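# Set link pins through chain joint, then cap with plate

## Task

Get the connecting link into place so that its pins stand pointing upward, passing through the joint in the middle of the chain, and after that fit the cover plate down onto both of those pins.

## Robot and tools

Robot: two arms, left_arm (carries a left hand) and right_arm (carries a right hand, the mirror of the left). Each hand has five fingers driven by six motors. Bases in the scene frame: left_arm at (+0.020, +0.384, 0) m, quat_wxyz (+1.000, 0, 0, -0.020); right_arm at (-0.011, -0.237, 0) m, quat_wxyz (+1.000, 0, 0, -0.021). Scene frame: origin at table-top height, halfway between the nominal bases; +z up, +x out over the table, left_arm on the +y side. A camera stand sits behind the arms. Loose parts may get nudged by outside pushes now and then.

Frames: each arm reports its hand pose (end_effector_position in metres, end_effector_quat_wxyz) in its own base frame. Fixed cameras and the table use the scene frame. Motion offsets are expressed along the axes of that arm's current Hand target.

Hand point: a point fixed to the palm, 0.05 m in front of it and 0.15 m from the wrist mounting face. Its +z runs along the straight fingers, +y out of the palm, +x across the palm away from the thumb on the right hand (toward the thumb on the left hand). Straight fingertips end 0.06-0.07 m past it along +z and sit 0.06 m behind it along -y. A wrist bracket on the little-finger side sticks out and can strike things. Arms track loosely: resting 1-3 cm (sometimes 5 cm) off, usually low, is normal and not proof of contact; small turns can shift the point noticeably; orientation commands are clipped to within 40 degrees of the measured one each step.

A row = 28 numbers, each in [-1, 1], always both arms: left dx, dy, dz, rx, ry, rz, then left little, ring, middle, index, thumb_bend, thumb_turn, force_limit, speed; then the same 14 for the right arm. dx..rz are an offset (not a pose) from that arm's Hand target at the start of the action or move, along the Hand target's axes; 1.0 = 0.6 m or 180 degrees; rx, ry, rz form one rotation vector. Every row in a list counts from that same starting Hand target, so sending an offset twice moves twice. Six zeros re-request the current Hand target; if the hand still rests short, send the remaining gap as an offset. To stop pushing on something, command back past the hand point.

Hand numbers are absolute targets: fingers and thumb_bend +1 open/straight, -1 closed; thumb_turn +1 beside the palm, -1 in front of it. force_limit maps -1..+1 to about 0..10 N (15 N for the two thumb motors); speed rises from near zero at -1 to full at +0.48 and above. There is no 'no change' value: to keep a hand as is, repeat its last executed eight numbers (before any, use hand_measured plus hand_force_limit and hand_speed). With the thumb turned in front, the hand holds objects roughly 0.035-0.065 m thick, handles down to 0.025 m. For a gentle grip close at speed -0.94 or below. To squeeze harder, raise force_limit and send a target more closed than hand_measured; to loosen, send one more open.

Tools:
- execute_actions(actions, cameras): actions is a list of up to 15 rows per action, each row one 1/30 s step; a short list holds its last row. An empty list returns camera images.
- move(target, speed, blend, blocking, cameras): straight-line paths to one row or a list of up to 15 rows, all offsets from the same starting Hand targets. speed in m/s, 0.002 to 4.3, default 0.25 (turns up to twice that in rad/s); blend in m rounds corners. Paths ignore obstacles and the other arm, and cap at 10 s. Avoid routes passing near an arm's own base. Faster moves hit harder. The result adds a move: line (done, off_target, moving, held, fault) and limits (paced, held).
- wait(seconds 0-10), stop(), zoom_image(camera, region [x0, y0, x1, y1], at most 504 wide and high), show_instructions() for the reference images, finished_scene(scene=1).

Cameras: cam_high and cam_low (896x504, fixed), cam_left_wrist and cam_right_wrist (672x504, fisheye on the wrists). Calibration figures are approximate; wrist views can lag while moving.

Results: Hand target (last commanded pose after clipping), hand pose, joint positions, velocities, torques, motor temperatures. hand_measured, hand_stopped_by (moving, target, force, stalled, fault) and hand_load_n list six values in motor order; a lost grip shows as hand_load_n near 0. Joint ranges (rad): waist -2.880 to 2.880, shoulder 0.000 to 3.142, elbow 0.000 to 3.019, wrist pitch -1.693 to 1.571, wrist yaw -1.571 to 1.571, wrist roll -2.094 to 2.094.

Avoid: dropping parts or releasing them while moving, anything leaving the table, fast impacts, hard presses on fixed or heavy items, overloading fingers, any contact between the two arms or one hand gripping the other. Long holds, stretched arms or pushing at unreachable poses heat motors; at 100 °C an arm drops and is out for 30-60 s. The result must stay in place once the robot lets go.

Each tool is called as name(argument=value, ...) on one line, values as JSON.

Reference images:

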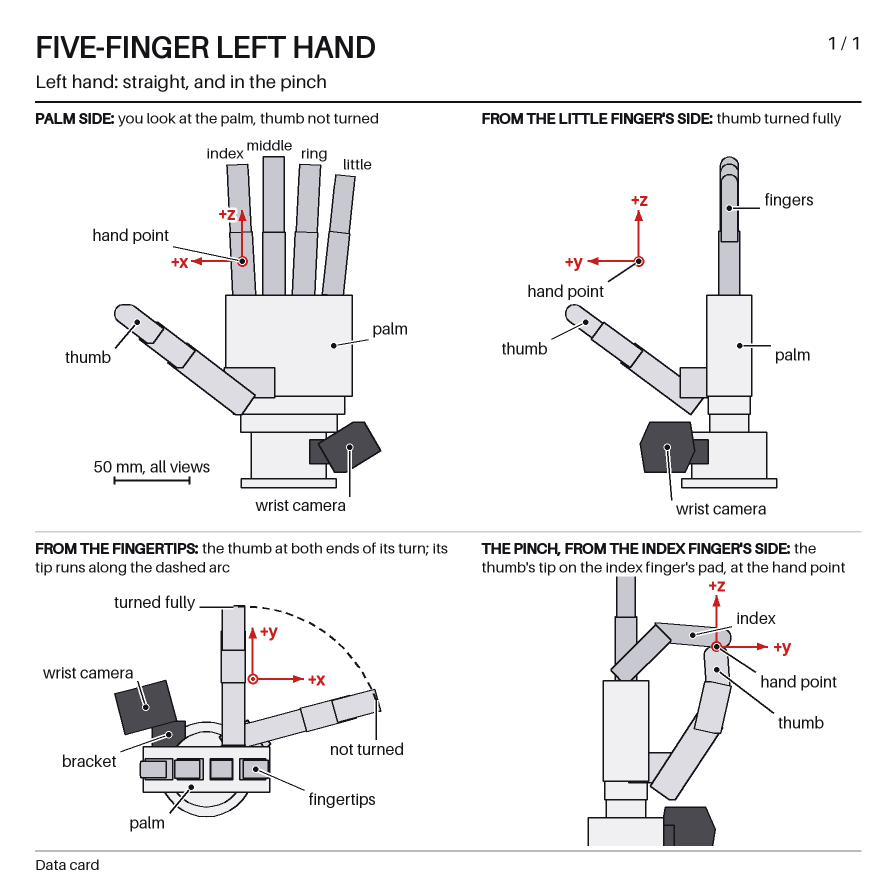

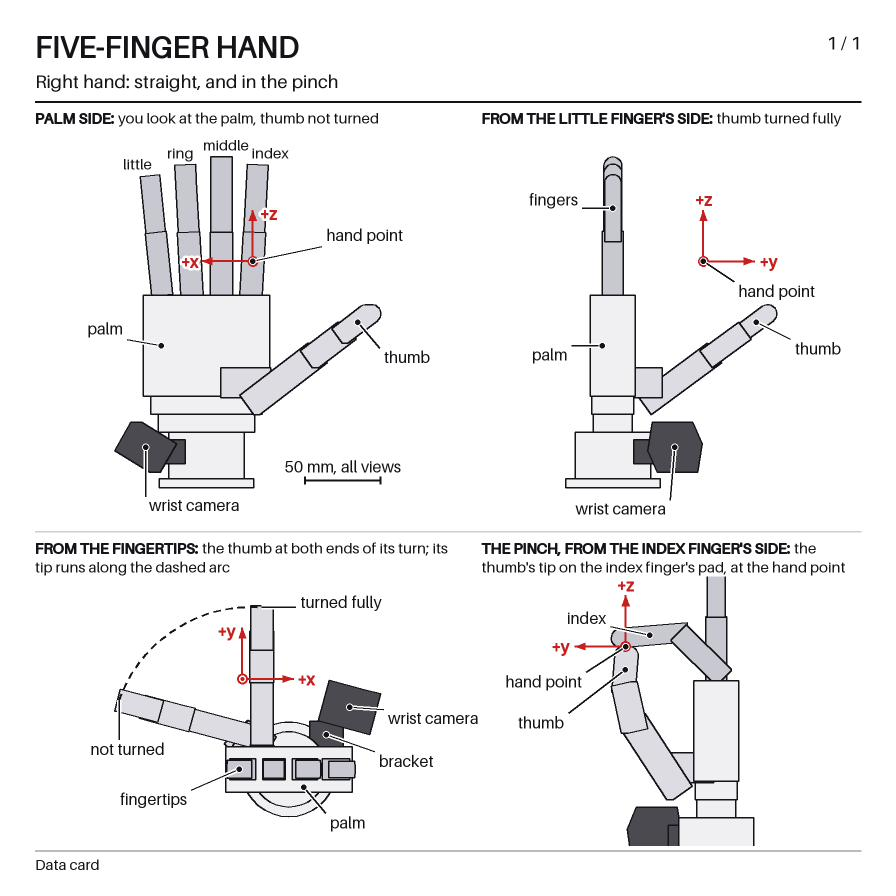

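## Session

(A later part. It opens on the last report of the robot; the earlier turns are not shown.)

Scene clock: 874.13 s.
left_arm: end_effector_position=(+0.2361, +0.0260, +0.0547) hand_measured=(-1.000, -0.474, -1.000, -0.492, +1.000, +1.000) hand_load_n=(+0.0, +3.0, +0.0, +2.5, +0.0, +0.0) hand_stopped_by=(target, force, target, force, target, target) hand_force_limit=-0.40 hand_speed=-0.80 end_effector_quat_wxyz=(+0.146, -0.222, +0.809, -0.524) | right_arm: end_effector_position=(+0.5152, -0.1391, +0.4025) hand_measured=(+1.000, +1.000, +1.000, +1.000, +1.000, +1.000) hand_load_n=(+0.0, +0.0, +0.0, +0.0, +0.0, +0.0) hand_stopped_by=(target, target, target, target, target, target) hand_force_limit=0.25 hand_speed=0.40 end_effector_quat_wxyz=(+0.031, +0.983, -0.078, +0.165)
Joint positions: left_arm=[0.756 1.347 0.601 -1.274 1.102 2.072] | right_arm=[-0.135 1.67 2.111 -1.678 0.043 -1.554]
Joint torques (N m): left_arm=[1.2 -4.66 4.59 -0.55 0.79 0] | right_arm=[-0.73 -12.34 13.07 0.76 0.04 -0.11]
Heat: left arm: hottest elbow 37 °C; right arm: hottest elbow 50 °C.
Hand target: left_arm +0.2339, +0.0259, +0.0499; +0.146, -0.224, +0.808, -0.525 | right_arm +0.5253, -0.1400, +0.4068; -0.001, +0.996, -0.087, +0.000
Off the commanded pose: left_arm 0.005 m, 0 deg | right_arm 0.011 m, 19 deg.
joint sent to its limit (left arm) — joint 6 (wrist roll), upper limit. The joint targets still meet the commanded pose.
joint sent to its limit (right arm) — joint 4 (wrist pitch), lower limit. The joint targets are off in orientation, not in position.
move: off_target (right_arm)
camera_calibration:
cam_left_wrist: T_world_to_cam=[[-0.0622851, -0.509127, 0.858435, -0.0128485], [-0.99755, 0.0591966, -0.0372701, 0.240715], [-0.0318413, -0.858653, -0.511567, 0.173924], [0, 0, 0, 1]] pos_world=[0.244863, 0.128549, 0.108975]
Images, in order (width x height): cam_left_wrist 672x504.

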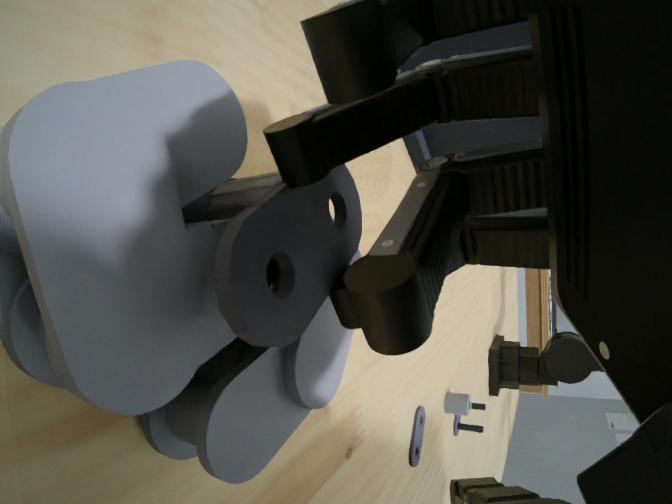

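zoom_image(camera="cam_left_wrist", region=[262, 254, 302, 296])

zoom_image(camera="cam_left_wrist", region=[322, 188, 362, 230])

zoom_image(camera="cam_left_wrist", region=[170, 140, 290, 260])

Scaled by 12.000 from the camera's 672x504 image, which has a finer 960x720 frame.

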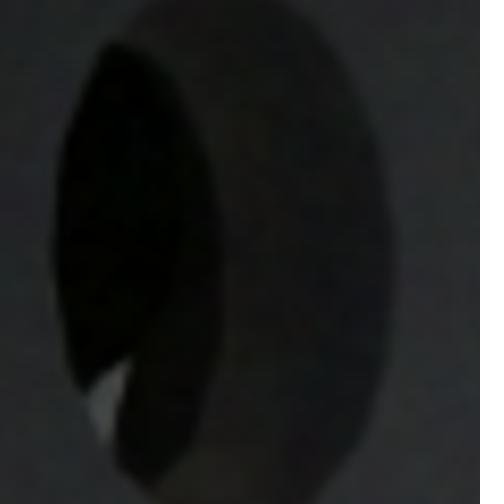

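Scaled by 12.000 from the camera's 672x504 image, which has a finer 960x720 frame.

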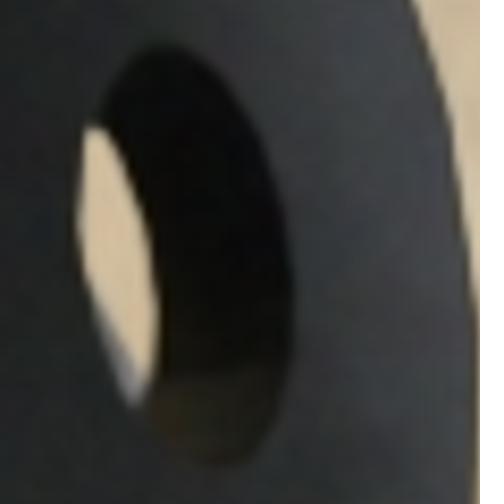

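Scaled by 4.200 from the camera's 672x504 image, which has a finer 960x720 frame.

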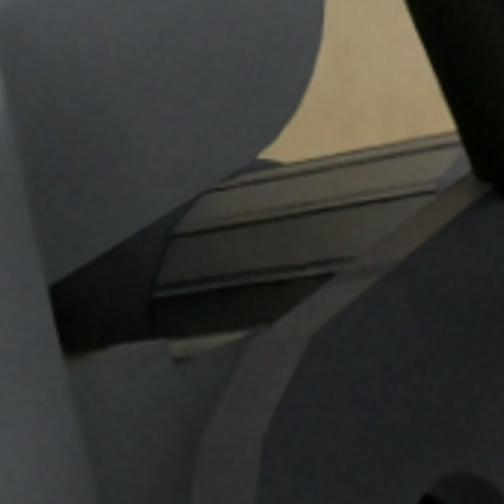

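move(target=[-0.0017,0.0020,0.0009,0,0,0,-1,-0.5,-1,-0.5,1,1,-0.4,-0.8, 0,0,0,0,0,0,1,1,1,1,1,1,0.25,0.4], speed=0.02, cameras=["cam_left_wrist"])

zoom_image(camera="cam_left_wrist", region=[262, 254, 302, 296])

zoom_image(camera="cam_left_wrist", region=[322, 188, 362, 230])

Scene clock: 879.97 s.
left_arm: end_effector_position=(+0.2368, +0.0266, +0.0532) hand_measured=(-1.000, -0.474, -1.000, -0.492, +1.000, +1.000) hand_load_n=(+0.0, +3.5, +0.0, +3.0, +0.0, +0.0) hand_stopped_by=(target, force, target, force, target, target) hand_force_limit=-0.40 hand_speed=-0.80 end_effector_quat_wxyz=(+0.147, -0.221, +0.809, -0.524) | right_arm: end_effector_position=(+0.5152, -0.1391, +0.4025) hand_measured=(+1.000, +1.000, +1.000, +1.000, +1.000, +1.000) hand_load_n=(+0.0, +0.0, +0.5, +0.0, +0.0, +0.0) hand_stopped_by=(target, target, target, target, target, target) hand_force_limit=0.25 hand_speed=0.40 end_effector_quat_wxyz=(+0.031, +0.983, -0.078, +0.165)
Joint positions: left_arm=[0.756 1.353 0.601 -1.268 1.102 2.072] | right_arm=[-0.135 1.67 2.111 -1.678 0.043 -1.554]
Joint torques (N m): left_arm=[1.38 -4.54 4.6 -0.51 0.81 -0.04] | right_arm=[-0.09 -12.1 13.12 0.75 0.03 -0.11]
Heat: left arm: hottest elbow 36 °C; right arm: hottest elbow 50 °C.
Hand target: left_arm +0.2348, +0.0265, +0.0487; +0.146, -0.223, +0.808, -0.525 | right_arm +0.5253, -0.1400, +0.4068; -0.001, +0.996, -0.087, +0.000
Off the commanded pose: left_arm 0.005 m, 0 deg | right_arm 0.011 m, 19 deg.
joint sent to its limit (right arm) — joint 4 (wrist pitch), lower limit. The joint targets are off in orientation, not in position.
move: off_target (right_arm)
camera_calibration:
cam_left_wrist: T_world_to_cam=[[-0.0630516, -0.509796, 0.857982, -0.010896], [-0.997515, 0.0592729, -0.0380868, 0.241289], [-0.0314386, -0.858251, -0.512266, 0.173614], [0, 0, 0, 1]] pos_world=[0.245461, 0.129147, 0.107475]
Images, in order (width x height): cam_left_wrist 672x504.

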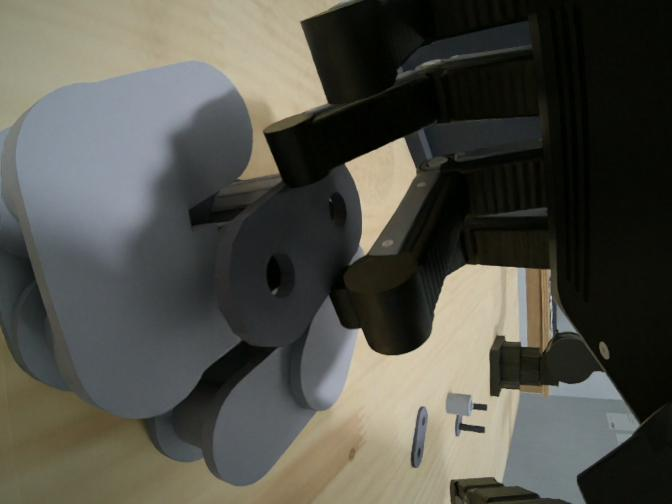

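Scaled by 12.000 from the camera's 672x504 image, which has a finer 960x720 frame.

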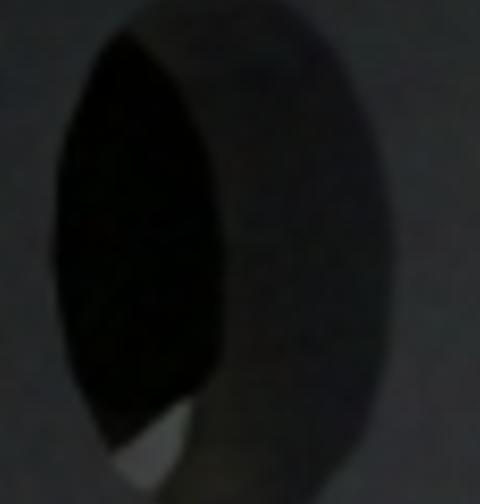

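Scaled by 12.000 from the camera's 672x504 image, which has a finer 960x720 frame.

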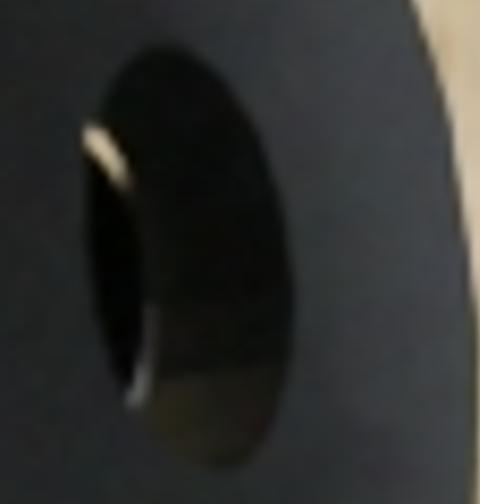

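move(target=[0.0010,0.0018,0.0008,0,0,0,-1,-0.5,-1,-0.5,1,1,-0.4,-0.8, 0,0,0,0,0,0,1,1,1,1,1,1,0.25,0.4], speed=0.02, cameras=["cam_left_wrist"])

zoom_image(camera="cam_left_wrist", region=[262, 254, 302, 296])

zoom_image(camera="cam_left_wrist", region=[322, 188, 362, 230])

Scene clock: 881.97 s.
left_arm: end_effector_position=(+0.2372, +0.0270, +0.0526) hand_measured=(-1.000, -0.474, -1.000, -0.492, +1.000, +1.000) hand_load_n=(+0.0, +3.0, +0.0, +3.0, +0.0, +0.0) hand_stopped_by=(target, force, target, force, target, target) hand_force_limit=-0.40 hand_speed=-0.80 end_effector_quat_wxyz=(+0.147, -0.221, +0.809, -0.524) | right_arm: end_effector_position=(+0.5152, -0.1391, +0.4025) hand_measured=(+1.000, +1.000, +1.000, +1.000, +1.000, +1.000) hand_load_n=(-0.5, +0.0, +0.0, +0.0, +0.0, +0.0) hand_stopped_by=(target, target, target, target, target, target) hand_force_limit=0.25 hand_speed=0.40 end_effector_quat_wxyz=(+0.031, +0.983, -0.078, +0.165)
Joint positions: left_arm=[0.756 1.354 0.601 -1.264 1.102 2.072] | right_arm=[-0.135 1.67 2.111 -1.678 0.043 -1.554]
Joint torques (N m): left_arm=[1.32 -4.72 4.4 -0.57 0.82 -0.02] | right_arm=[-0.26 -12.1 13.07 0.8 0.03 -0.07]
Heat: left arm: hottest elbow 36 °C; right arm: hottest elbow 50 °C.
Hand target: left_arm +0.2342, +0.0261, +0.0474; +0.146, -0.224, +0.808, -0.525 | right_arm +0.5253, -0.1400, +0.4068; -0.001, +0.996, -0.087, +0.000
Off the commanded pose: left_arm 0.006 m, 0 deg | right_arm 0.011 m, 19 deg.
joint sent to its limit (right arm) — joint 4 (wrist pitch), lower limit. The joint targets are off in orientation, not in position.
move: off_target (right_arm)
camera_calibration:
cam_left_wrist: T_world_to_cam=[[-0.0642062, -0.510959, 0.857204, -0.00986553], [-0.997463, 0.0593141, -0.0393561, 0.241671], [-0.0307349, -0.857556, -0.513471, 0.17354], [0, 0, 0, 1]] pos_world=[0.245758, 0.129445, 0.107076]
Images, in order (width x height): cam_left_wrist 672x504.

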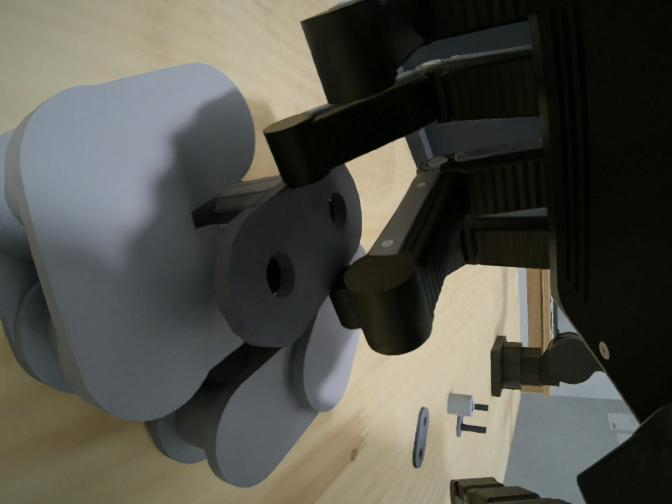

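Scaled by 12.000 from the camera's 672x504 image, which has a finer 960x720 frame.

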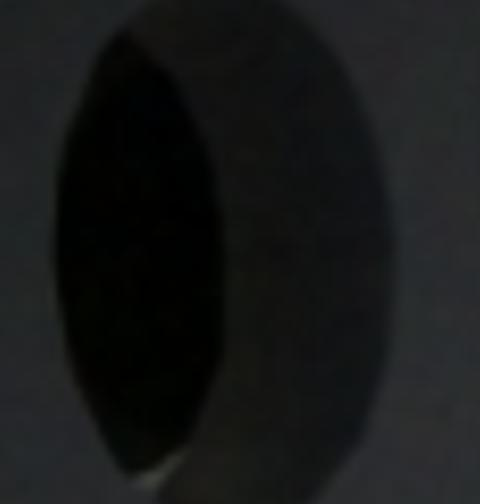

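Scaled by 12.000 from the camera's 672x504 image, which has a finer 960x720 frame.

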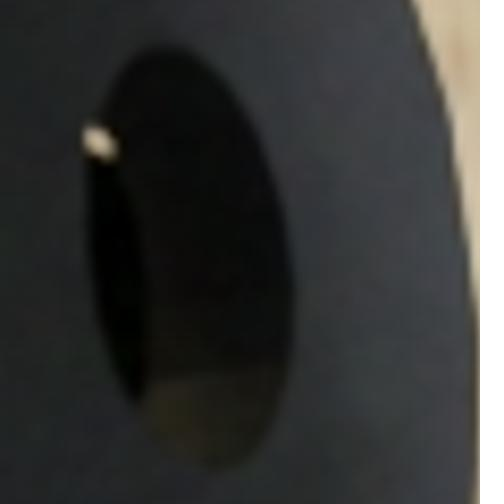

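move(target=[0.0022,0,0,0,0,0,-1,-0.5,-1,-0.5,1,1,-0.4,-0.8, 0,0,0,0,0,0,1,1,1,1,1,1,0.25,0.4], speed=0.02, cameras=["cam_left_wrist"])

zoom_image(camera="cam_left_wrist", region=[262, 254, 302, 296])

zoom_image(camera="cam_left_wrist", region=[322, 188, 362, 230])

Scene clock: 883.03 s.
left_arm: end_effector_position=(+0.2372, +0.0270, +0.0525) hand_measured=(-1.000, -0.474, -1.000, -0.492, +1.000, +1.000) hand_load_n=(+0.0, +3.5, +0.0, +3.0, +0.0, +0.0) hand_stopped_by=(target, force, target, force, target, target) hand_force_limit=-0.40 hand_speed=-0.80 end_effector_quat_wxyz=(+0.147, -0.221, +0.809, -0.524) | right_arm: end_effector_position=(+0.5152, -0.1391, +0.4025) hand_measured=(+1.000, +1.000, +1.000, +1.000, +1.000, +1.000) hand_load_n=(+0.0, +0.0, +0.0, +0.0, +0.0, +0.0) hand_stopped_by=(target, target, target, target, target, target) hand_force_limit=0.25 hand_speed=0.40 end_effector_quat_wxyz=(+0.031, +0.983, -0.078, +0.165)
Joint positions: left_arm=[0.756 1.355 0.601 -1.264 1.102 2.072] | right_arm=[-0.135 1.67 2.111 -1.678 0.043 -1.554]
Joint torques (N m): left_arm=[1.14 -4.78 4.19 -0.62 0.79 -0.03] | right_arm=[-0.32 -12.98 13.09 0.84 0.03 -0.09]
Heat: left arm: hottest elbow 36 °C; right arm: hottest elbow 50 °C.
Hand target: left_arm +0.2331, +0.0255, +0.0474; +0.146, -0.223, +0.808, -0.525 | right_arm +0.5253, -0.1400, +0.4068; -0.001, +0.996, -0.087, +0.000
Off the commanded pose: left_arm 0.007 m, 0 deg | right_arm 0.011 m, 19 deg.
joint sent to its limit (left arm) — joint 6 (wrist roll), upper limit. The joint targets still meet the commanded pose.
joint sent to its limit (right arm) — joint 4 (wrist pitch), lower limit. The joint targets are off in orientation, not in position.
move: off_target (right_arm)
camera_calibration:
cam_left_wrist: T_world_to_cam=[[-0.0642062, -0.510959, 0.857204, -0.00972229], [-0.997463, 0.0593141, -0.0393561, 0.241761], [-0.0307349, -0.857556, -0.513471, 0.173577], [0, 0, 0, 1]] pos_world=[0.245858, 0.129545, 0.106976]
Images, in order (width x height): cam_left_wrist 672x504.

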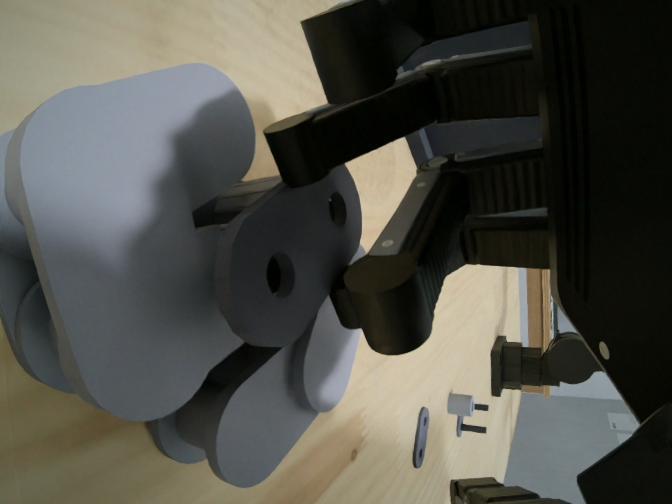

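Scaled by 12.000 from the camera's 672x504 image, which has a finer 960x720 frame.

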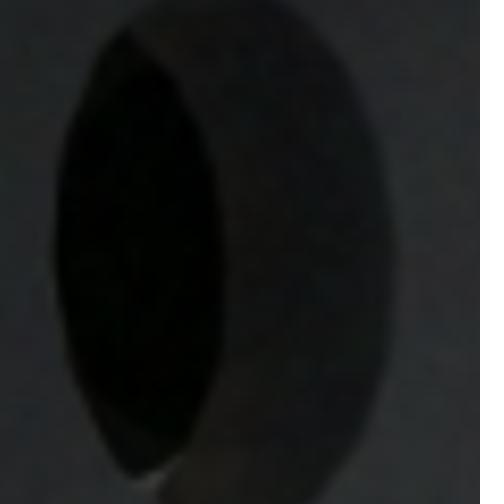

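Scaled by 12.000 from the camera's 672x504 image, which has a finer 960x720 frame.

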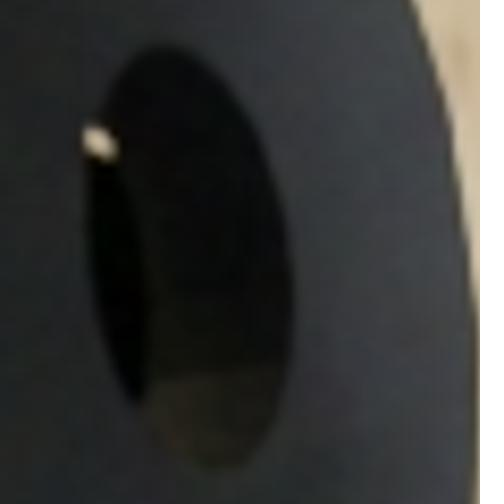

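zoom_image(camera="cam_left_wrist", region=[324, 192, 344, 212])

zoom_image(camera="cam_left_wrist", region=[264, 276, 284, 296])

Scaled by 25.200 from the camera's 672x504 image, which has a finer 960x720 frame.

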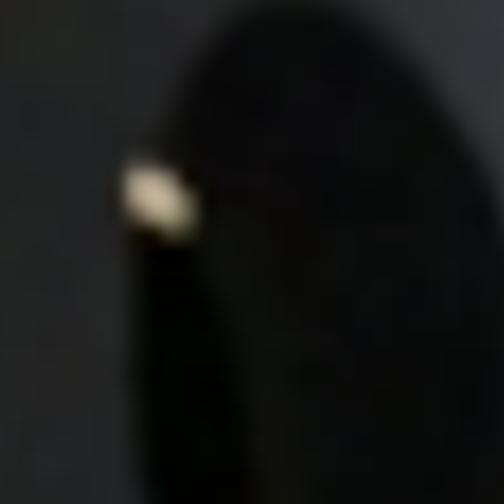

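Scaled by 25.200 from the camera's 672x504 image, which has a finer 960x720 frame.

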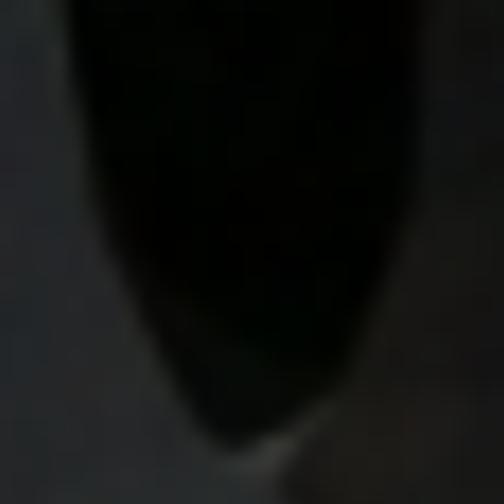

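move(target=[0.0012,-0.0020,0.0045,0,0,0,-1,-0.5,-1,-0.5,1,1,-0.4,-0.8, 0,0,0,0,0,0,1,1,1,1,1,1,0.25,0.4], speed=0.03, cameras=["cam_left_wrist"])

zoom_image(camera="cam_left_wrist", region=[262, 254, 302, 296])

zoom_image(camera="cam_left_wrist", region=[322, 188, 362, 230])

Scene clock: 892.23 s.
left_arm: end_effector_position=(+0.2358, +0.0257, +0.0495) hand_measured=(-1.000, -0.474, -1.000, -0.492, +1.000, +1.000) hand_load_n=(+0.0, +3.0, +0.0, +3.0, +0.0, -0.5) hand_stopped_by=(target, force, target, force, target, target) hand_force_limit=-0.40 hand_speed=-0.80 end_effector_quat_wxyz=(+0.148, -0.221, +0.810, -0.523) | right_arm: end_effector_position=(+0.5152, -0.1391, +0.4025) hand_measured=(+1.000, +1.000, +1.000, +1.000, +1.000, +1.000) hand_load_n=(+0.0, +0.0, +0.0, +0.0, +0.0, +0.0) hand_stopped_by=(target, target, target, target, target, target) hand_force_limit=0.25 hand_speed=0.40 end_effector_quat_wxyz=(+0.031, +0.983, -0.078, +0.165)
Joint positions: left_arm=[0.756 1.355 0.591 -1.25 1.102 2.07] | right_arm=[-0.135 1.67 2.111 -1.678 0.043 -1.554]
Joint torques (N m): left_arm=[0.73 -5.3 4.42 -0.57 0.98 -0.21] | right_arm=[-0.67 -12.81 13 0.9 0.05 -0.1]
Heat: left arm: hottest elbow 36 °C; right arm: hottest elbow 50 °C.
Hand target: left_arm +0.2341, +0.0226, +0.0475; +0.146, -0.224, +0.808, -0.525 | right_arm +0.5253, -0.1400, +0.4068; -0.001, +0.996, -0.087, +0.000
Off the commanded pose: left_arm 0.004 m, 0 deg | right_arm 0.011 m, 19 deg.
joint sent to its limit (right arm) — joint 4 (wrist pitch), lower limit. The joint targets are off in orientation, not in position.
move: off_target (right_arm)
camera_calibration:
cam_left_wrist: T_world_to_cam=[[-0.0652886, -0.512591, 0.856147, -0.00747387], [-0.997435, 0.0587447, -0.0408915, 0.240356], [-0.0293335, -0.856621, -0.515112, 0.170544], [0, 0, 0, 1]] pos_world=[0.244254, 0.128141, 0.104077]
Images, in order (width x height): cam_left_wrist 672x504.

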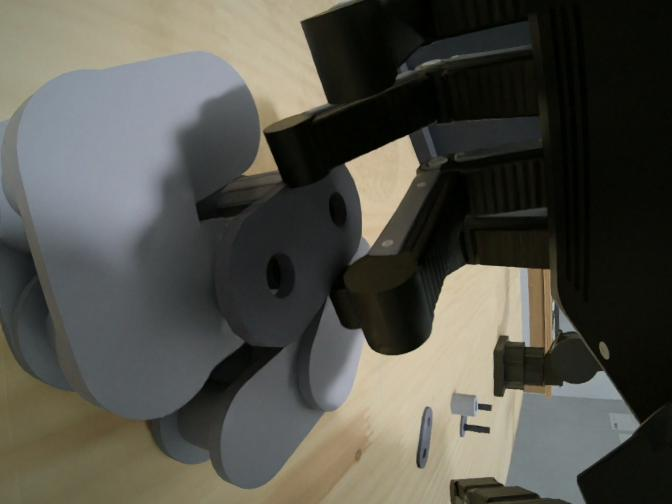

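Scaled by 12.000 from the camera's 672x504 image, which has a finer 960x720 frame.

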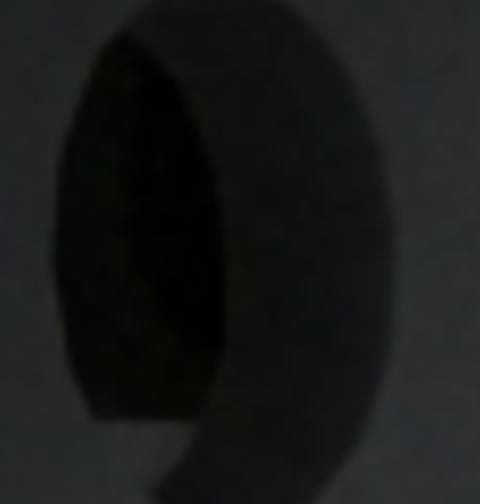

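Scaled by 12.000 from the camera's 672x504 image, which has a finer 960x720 frame.

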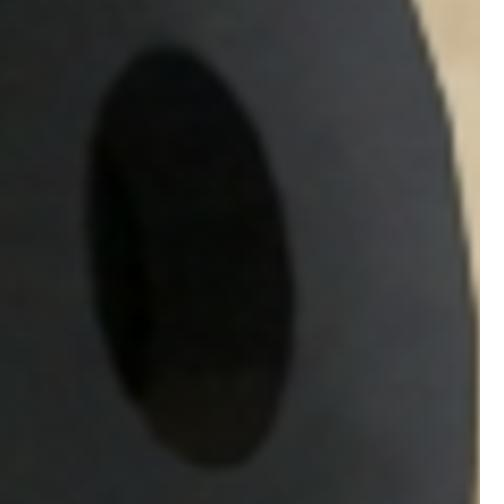

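zoom_image(camera="cam_left_wrist", region=[264, 254, 286, 276])

zoom_image(camera="cam_left_wrist", region=[264, 274, 286, 296])

zoom_image(camera="cam_left_wrist", region=[325, 194, 345, 226])

Scaled by 22.909 from the camera's 672x504 image, which has a finer 960x720 frame.

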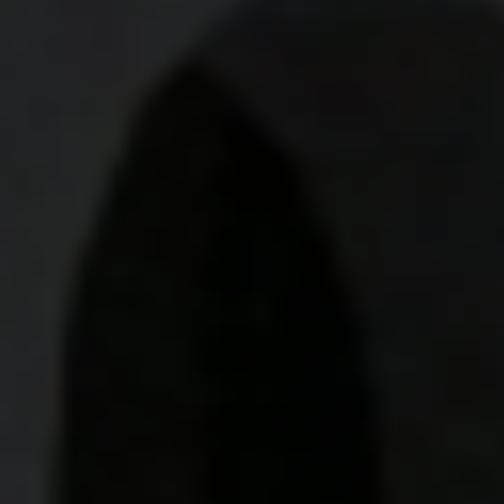

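Scaled by 22.909 from the camera's 672x504 image, which has a finer 960x720 frame.

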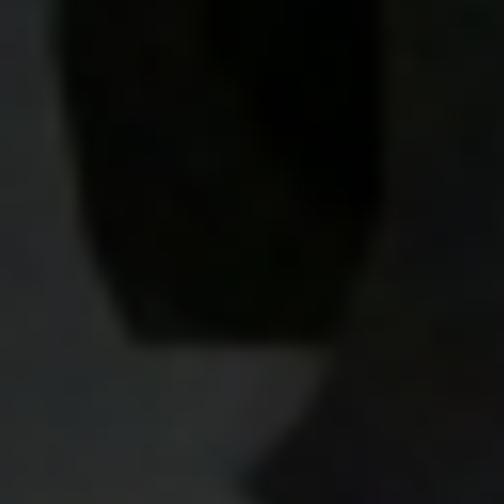

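Scaled by 15.750 from the camera's 672x504 image, which has a finer 960x720 frame.

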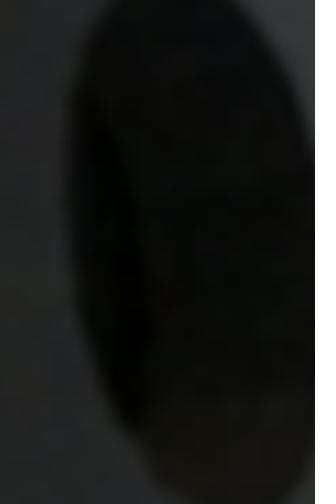

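move(target=[0.0,-0.0487,-0.0217,0,0,0,-1,-0.5,-1,-0.5,1,1,-0.4,-0.8, 0,0,0,0,0,0,1,1,1,1,1,1,0.25,0.4], speed=0.06, cameras=["cam_left_wrist"])

zoom_image(camera="cam_left_wrist", region=[120, 130, 400, 340])

Scene clock: 899.33 s.
left_arm: end_effector_position=(+0.2257, +0.0162, +0.0699) hand_measured=(-1.000, -0.474, -1.000, -0.492, +1.000, +1.000) hand_load_n=(+0.0, +3.5, +0.0, +2.5, +0.0, -0.5) hand_stopped_by=(target, force, target, force, target, target) hand_force_limit=-0.40 hand_speed=-0.80 end_effector_quat_wxyz=(+0.139, -0.228, +0.806, -0.528) | right_arm: end_effector_position=(+0.5152, -0.1391, +0.4025) hand_measured=(+1.000, +1.000, +1.000, +1.000, +1.000, +1.000) hand_load_n=(+0.0, +0.0, +0.0, -0.5, +0.0, +0.0) hand_stopped_by=(target, target, target, target, target, target) hand_force_limit=0.25 hand_speed=0.40 end_effector_quat_wxyz=(+0.031, +0.983, -0.078, +0.165)
Joint positions: left_arm=[0.756 1.284 0.591 -1.343 1.102 2.065] | right_arm=[-0.135 1.67 2.111 -1.678 0.043 -1.554]
Joint torques (N m): left_arm=[0.73 -5.48 7.97 -1.48 0.95 -0.18] | right_arm=[-0.85 -13.1 13.04 0.79 0.04 -0.08]
Heat: left arm: hottest elbow 35 °C; right arm: hottest elbow 50 °C.
Hand target: left_arm +0.2340, +0.0226, +0.0795; +0.146, -0.223, +0.808, -0.525 | right_arm +0.5253, -0.1400, +0.4068; -0.001, +0.996, -0.087, +0.000
Off the commanded pose: left_arm 0.014 m, 1 deg | right_arm 0.011 m, 19 deg.
joint sent to its limit (right arm) — joint 4 (wrist pitch), lower limit. The joint targets are off in orientation, not in position.
move: off_target (left_arm, right_arm)
camera_calibration:
cam_left_wrist: T_world_to_cam=[[-0.0473916, -0.497837, 0.865975, -0.0354681], [-0.998165, 0.056319, -0.0222488, 0.230656], [-0.0376946, -0.86544, -0.499593, 0.173582], [0, 0, 0, 1]] pos_world=[0.235095, 0.119577, 0.122567]
Images, in order (width x height): cam_left_wrist 672x504.

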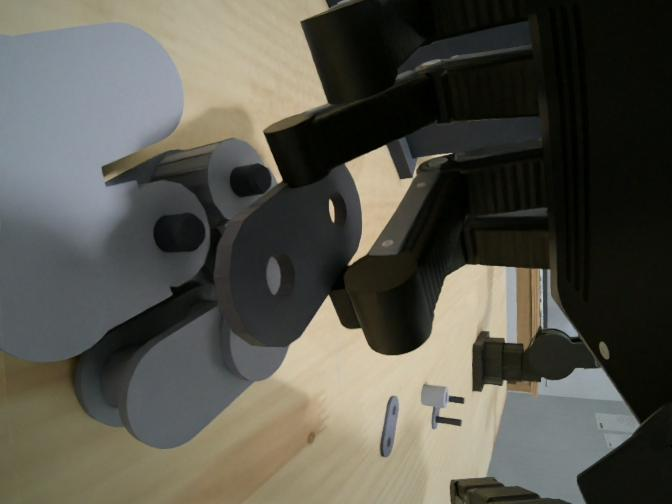

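Scaled by 1.800 from the camera's 672x504 image, which has a finer 960x720 frame.

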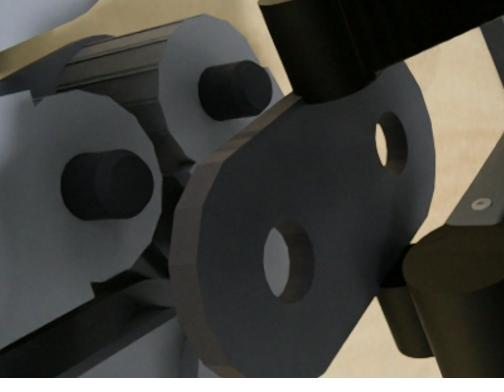

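zoom_image(camera="cam_left_wrist", region=[145, 200, 215, 260])

zoom_image(camera="cam_left_wrist", region=[220, 150, 290, 210])

zoom_image(camera="cam_left_wrist", region=[255, 185, 365, 300])

Scaled by 7.200 from the camera's 672x504 image, which has a finer 960x720 frame.

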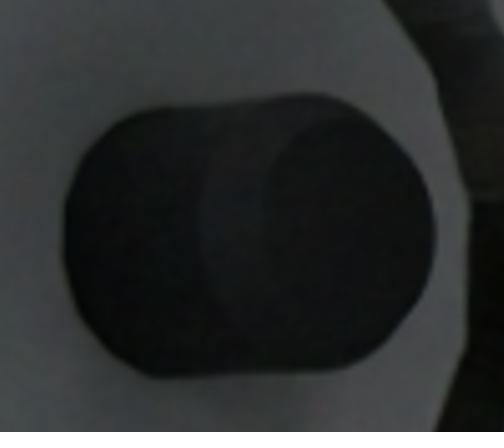

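Scaled by 7.200 from the camera's 672x504 image, which has a finer 960x720 frame.

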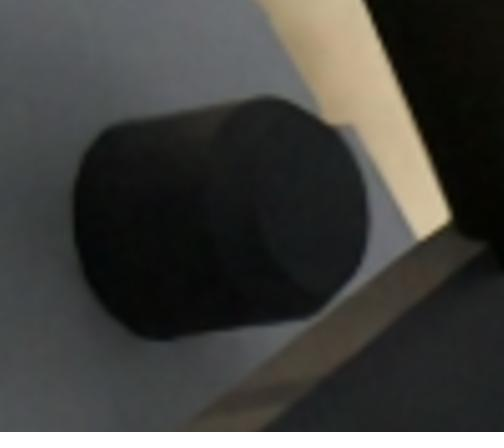

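Scaled by 4.383 from the camera's 672x504 image, which has a finer 960x720 frame.

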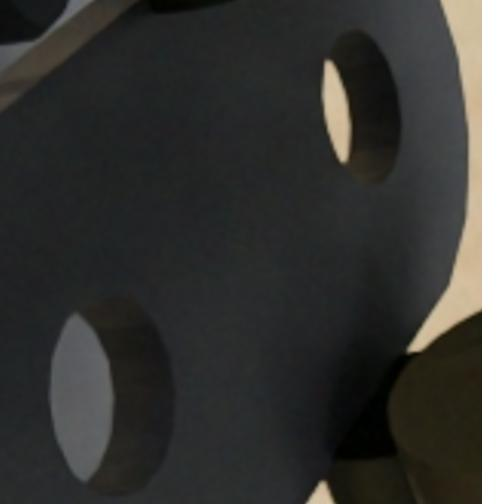

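zoom_image(camera="cam_left_wrist", region=[355, 380, 425, 470])

zoom_image(camera="cam_left_wrist", region=[290, 415, 335, 460])

Scaled by 5.600 from the camera's 672x504 image, which has a finer 960x720 frame.

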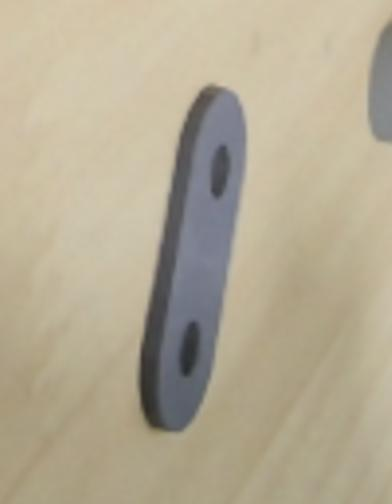

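Scaled by 11.200 from the camera's 672x504 image, which has a finer 960x720 frame.

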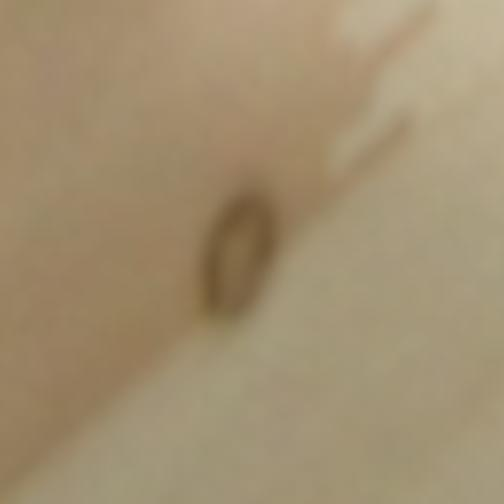

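move(target=[0.0,-0.0304,-0.0136,0,0,0,-1,-0.5,-1,-0.5,1,1,-0.4,-0.8, 0,0,0,0,0,0,1,1,1,1,1,1,0.25,0.4], speed=0.06, cameras=["cam_left_wrist"])

zoom_image(camera="cam_left_wrist", region=[100, 120, 300, 320])

Scene clock: 906.83 s.
left_arm: end_effector_position=(+0.2221, +0.0127, +0.0866) hand_measured=(-1.000, -0.474, -1.000, -0.492, +1.000, +1.000) hand_load_n=(+0.0, +3.5, +0.0, +3.0, +0.0, +0.0) hand_stopped_by=(target, force, target, force, target, target) hand_force_limit=-0.40 hand_speed=-0.80 end_effector_quat_wxyz=(+0.134, -0.231, +0.804, -0.530) | right_arm: end_effector_position=(+0.5152, -0.1391, +0.4025) hand_measured=(+1.000, +1.000, +1.000, +1.000, +1.000, +1.000) hand_load_n=(+0.0, +0.0, +0.0, +0.0, +0.0, +0.0) hand_stopped_by=(target, target, target, target, target, target) hand_force_limit=0.25 hand_speed=0.40 end_effector_quat_wxyz=(+0.031, +0.983, -0.078, +0.165)
Joint positions: left_arm=[0.756 1.241 0.606 -1.414 1.102 2.065] | right_arm=[-0.135 1.67 2.111 -1.678 0.043 -1.554]
Joint torques (N m): left_arm=[0.97 -5.48 9.18 -1.54 0.97 -0.17] | right_arm=[-0.44 -12.4 12.97 0.8 0.04 -0.1]
Heat: left arm: hottest elbow 36 °C; right arm: hottest elbow 50 °C.
Hand target: left_arm +0.2339, +0.0226, +0.0994; +0.146, -0.223, +0.808, -0.525 | right_arm +0.5253, -0.1400, +0.4068; -0.001, +0.996, -0.087, +0.000
Off the commanded pose: left_arm 0.020 m, 2 deg | right_arm 0.011 m, 19 deg.
joint sent to its limit (right arm) — joint 4 (wrist pitch), lower limit. The joint targets are off in orientation, not in position.
move: off_target (left_arm, right_arm)
camera_calibration:
cam_left_wrist: T_world_to_cam=[[-0.038911, -0.489817, 0.870957, -0.0543335], [-0.998359, 0.0557122, -0.0132708, 0.226878], [-0.0420227, -0.870044, -0.491181, 0.179014], [0, 0, 0, 1]] pos_world=[0.231914, 0.116496, 0.138261]
Images, in order (width x height): cam_left_wrist 672x504.

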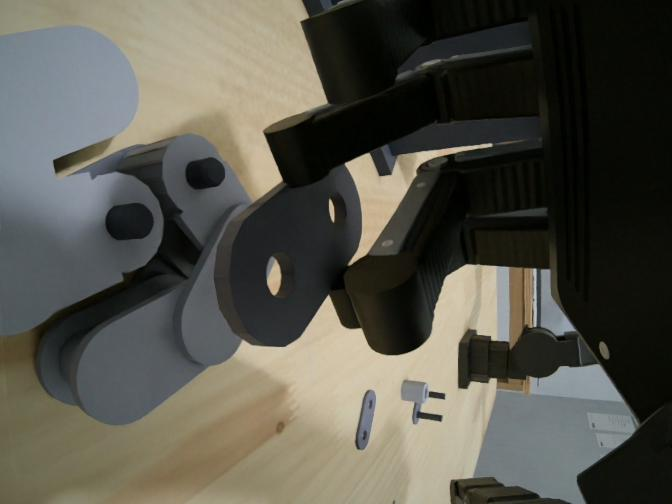

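Scaled by 2.520 from the camera's 672x504 image, which has a finer 960x720 frame.

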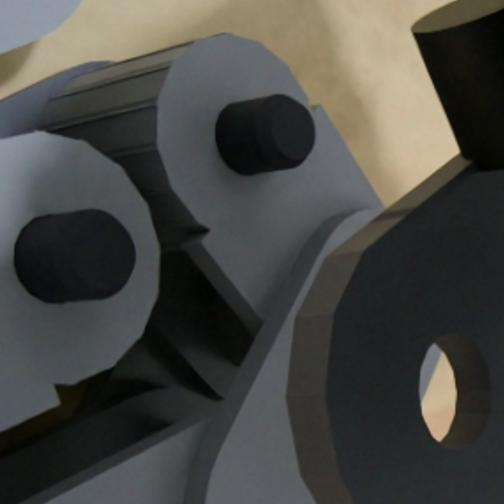

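zoom_image(camera="cam_left_wrist", region=[95, 190, 165, 250])

zoom_image(camera="cam_left_wrist", region=[170, 145, 240, 205])

zoom_image(camera="cam_left_wrist", region=[260, 405, 305, 450])

Scaled by 7.200 from the camera's 672x504 image, which has a finer 960x720 frame.

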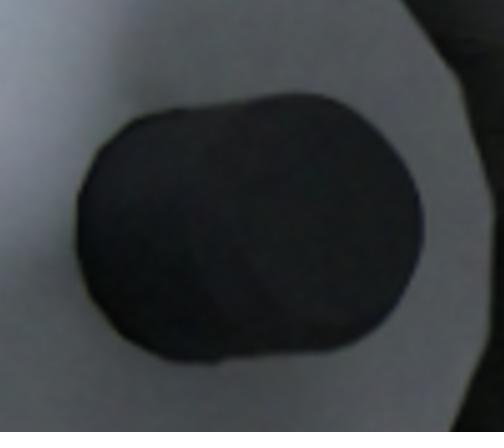

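Scaled by 7.200 from the camera's 672x504 image, which has a finer 960x720 frame.

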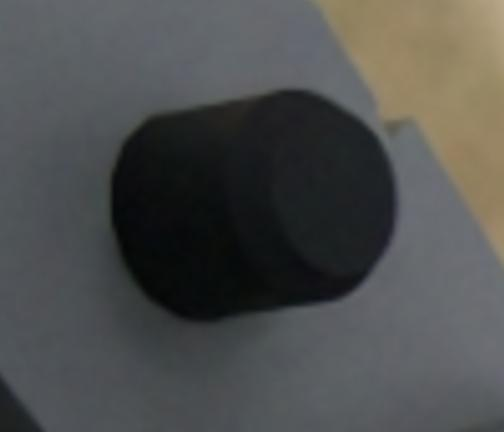

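Scaled by 11.200 from the camera's 672x504 image, which has a finer 960x720 frame.

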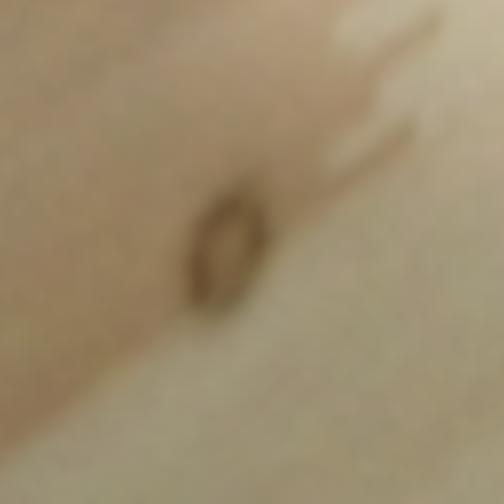

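move(target=[0.0,0.0733,0.0337,0,0,0,-1,-0.5,-1,-0.5,1,1,-0.4,-0.8, 0,0,0,0,0,0,1,1,1,1,1,1,0.25,0.4], speed=0.06, cameras=["cam_left_wrist"])

zoom_image(camera="cam_left_wrist", region=[180, 160, 400, 340])

Scene clock: 912.90 s.
left_arm: end_effector_position=(+0.2362, +0.0260, +0.0546) hand_measured=(-1.000, -0.474, -1.000, -0.492, +1.000, +1.000) hand_load_n=(+0.0, +3.0, +0.0, +3.0, +0.0, +0.0) hand_stopped_by=(target, force, target, force, target, target) hand_force_limit=-0.40 hand_speed=-0.80 end_effector_quat_wxyz=(+0.152, -0.220, +0.811, -0.521) | right_arm: end_effector_position=(+0.5152, -0.1391, +0.4025) hand_measured=(+1.000, +1.000, +1.000, +1.000, +1.000, +1.000) hand_load_n=(+0.0, +0.0, +0.0, +0.0, +0.0, +0.0) hand_stopped_by=(target, target, target, target, target, target) hand_force_limit=0.25 hand_speed=0.40 end_effector_quat_wxyz=(+0.031, +0.983, -0.078, +0.165)
Joint positions: left_arm=[0.756 1.334 0.593 -1.26 1.102 2.065] | right_arm=[-0.135 1.67 2.111 -1.678 0.043 -1.554]
Joint torques (N m): left_arm=[0.32 -4.54 4.72 -0.75 1 -0.16] | right_arm=[-0.85 -12.69 12.94 0.94 0 -0.04]
Heat: left arm: hottest elbow 37 °C; right arm: hottest elbow 50 °C.
Hand target: left_arm +0.2344, +0.0222, +0.0510; +0.147, -0.223, +0.808, -0.525 | right_arm +0.5253, -0.1400, +0.4068; -0.001, +0.996, -0.087, +0.000
Off the commanded pose: left_arm 0.006 m, 1 deg | right_arm 0.011 m, 19 deg.
joint sent to its limit (right arm) — joint 4 (wrist pitch), lower limit. The joint targets are off in orientation, not in position.
move: off_target (right_arm)
camera_calibration:
cam_left_wrist: T_world_to_cam=[[-0.0688116, -0.517945, 0.852642, -0.010576], [-0.997328, 0.0567199, -0.0460334, 0.241287], [-0.024519, -0.853532, -0.520464, 0.172451], [0, 0, 0, 1]] pos_world=[0.244143, 0.128029, 0.109879]
Images, in order (width x height): cam_left_wrist 672x504.

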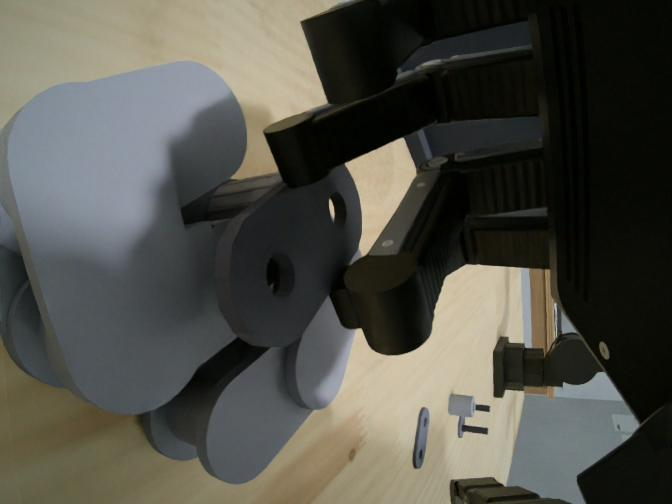

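Scaled by 2.291 from the camera's 672x504 image, which has a finer 960x720 frame.

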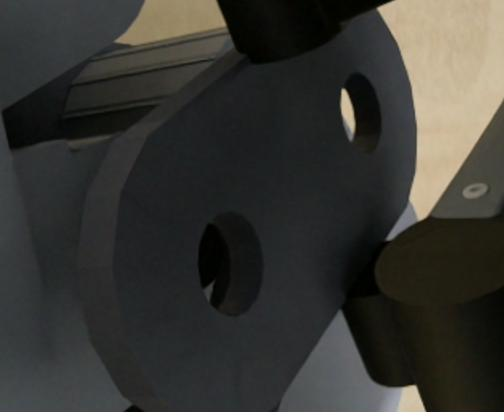

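move(target=[0.0,-0.0020,0.0046,0,0,0,-1,-0.5,-1,-0.5,1,1,-0.4,-0.8, 0,0,0,0,0,0,1,1,1,1,1,1,0.25,0.4], speed=0.04, cameras=[])

Scene clock: 914.37 s.
left_arm: end_effector_position=(+0.2388, +0.0252, +0.0541) hand_measured=(-1.000, -0.474, -1.000, -0.492, +1.000, +1.000) hand_load_n=(+0.0, +3.5, +0.0, +3.0, +0.0, +0.0) hand_stopped_by=(target, force, target, force, target, target) hand_force_limit=-0.40 hand_speed=-0.80 end_effector_quat_wxyz=(+0.152, -0.221, +0.810, -0.521) | right_arm: end_effector_position=(+0.5152, -0.1391, +0.4025) hand_measured=(+1.000, +1.000, +1.000, +1.000, +1.000, +1.000) hand_load_n=(+0.0, +0.0, +0.0, +0.0, +0.0, +0.0) hand_stopped_by=(target, target, target, target, target, target) hand_force_limit=0.25 hand_speed=0.40 end_effector_quat_wxyz=(+0.031, +0.983, -0.078, +0.165)
Joint positions: left_arm=[0.747 1.334 0.593 -1.242 1.107 2.043] | right_arm=[-0.135 1.67 2.111 -1.678 0.043 -1.554]
Joint torques (N m): left_arm=[0.5 -5.13 4.37 -0.38 1.04 -0.21] | right_arm=[-0.26 -12.86 12.97 0.76 0.04 -0.09]
Heat: left arm: hottest elbow 37 °C; right arm: hottest elbow 50 °C.
Hand target: left_arm +0.2360, +0.0195, +0.0510; +0.146, -0.223, +0.808, -0.525 | right_arm +0.5253, -0.1400, +0.4068; -0.001, +0.996, -0.087, +0.000
Off the commanded pose: left_arm 0.007 m, 1 deg | right_arm 0.011 m, 19 deg.
joint sent to its limit (right arm) — joint 4 (wrist pitch), lower limit. The joint targets are off in orientation, not in position.
move: off_target (right_arm)
No camera images: "cameras" was empty.

move(target=[0.0040,-0.0007,0.0015,0,0,0,-1,-0.5,-1,-0.5,1,1,-0.4,-0.8, 0,0,0,0,0,0,1,1,1,1,1,1,0.25,0.4], speed=0.04, cameras=[])

Scene clock: 915.40 s.
left_arm: end_effector_position=(+0.2355, +0.0215, +0.0520) hand_measured=(-1.000, -0.474, -1.000, -0.492, +1.000, +1.000) hand_load_n=(+0.0, +3.0, +0.0, +3.0, +0.0, +0.0) hand_stopped_by=(target, force, target, force, target, target) hand_force_limit=-0.40 hand_speed=-0.80 end_effector_quat_wxyz=(+0.148, -0.224, +0.809, -0.524) | right_arm: end_effector_position=(+0.5152, -0.1391, +0.4025) hand_measured=(+1.000, +1.000, +1.000, +1.000, +1.000, +1.000) hand_load_n=(+0.0, +0.0, +0.0, +0.0, +0.0, +0.0) hand_stopped_by=(target, target, target, target, target, target) hand_force_limit=0.25 hand_speed=0.40 end_effector_quat_wxyz=(+0.031, +0.983, -0.078, +0.165)
Joint positions: left_arm=[0.746 1.334 0.583 -1.239 1.107 2.038] | right_arm=[-0.135 1.67 2.111 -1.678 0.043 -1.554]
Joint torques (N m): left_arm=[0.62 -5.83 4.52 -0.47 1.02 -0.22] | right_arm=[-0.62 -12.81 13.05 0.84 0.05 -0.1]
Heat: left arm: hottest elbow 36 °C; right arm: hottest elbow 50 °C.
Hand target: left_arm +0.2343, +0.0174, +0.0510; +0.146, -0.223, +0.808, -0.525 | right_arm +0.5253, -0.1400, +0.4068; -0.001, +0.996, -0.087, +0.000
Off the commanded pose: left_arm 0.004 m, 0 deg | right_arm 0.011 m, 19 deg.
joint sent to its limit (right arm) — joint 4 (wrist pitch), lower limit. The joint targets are off in orientation, not in position.
move: off_target (right_arm)
No camera images: "cameras" was empty.


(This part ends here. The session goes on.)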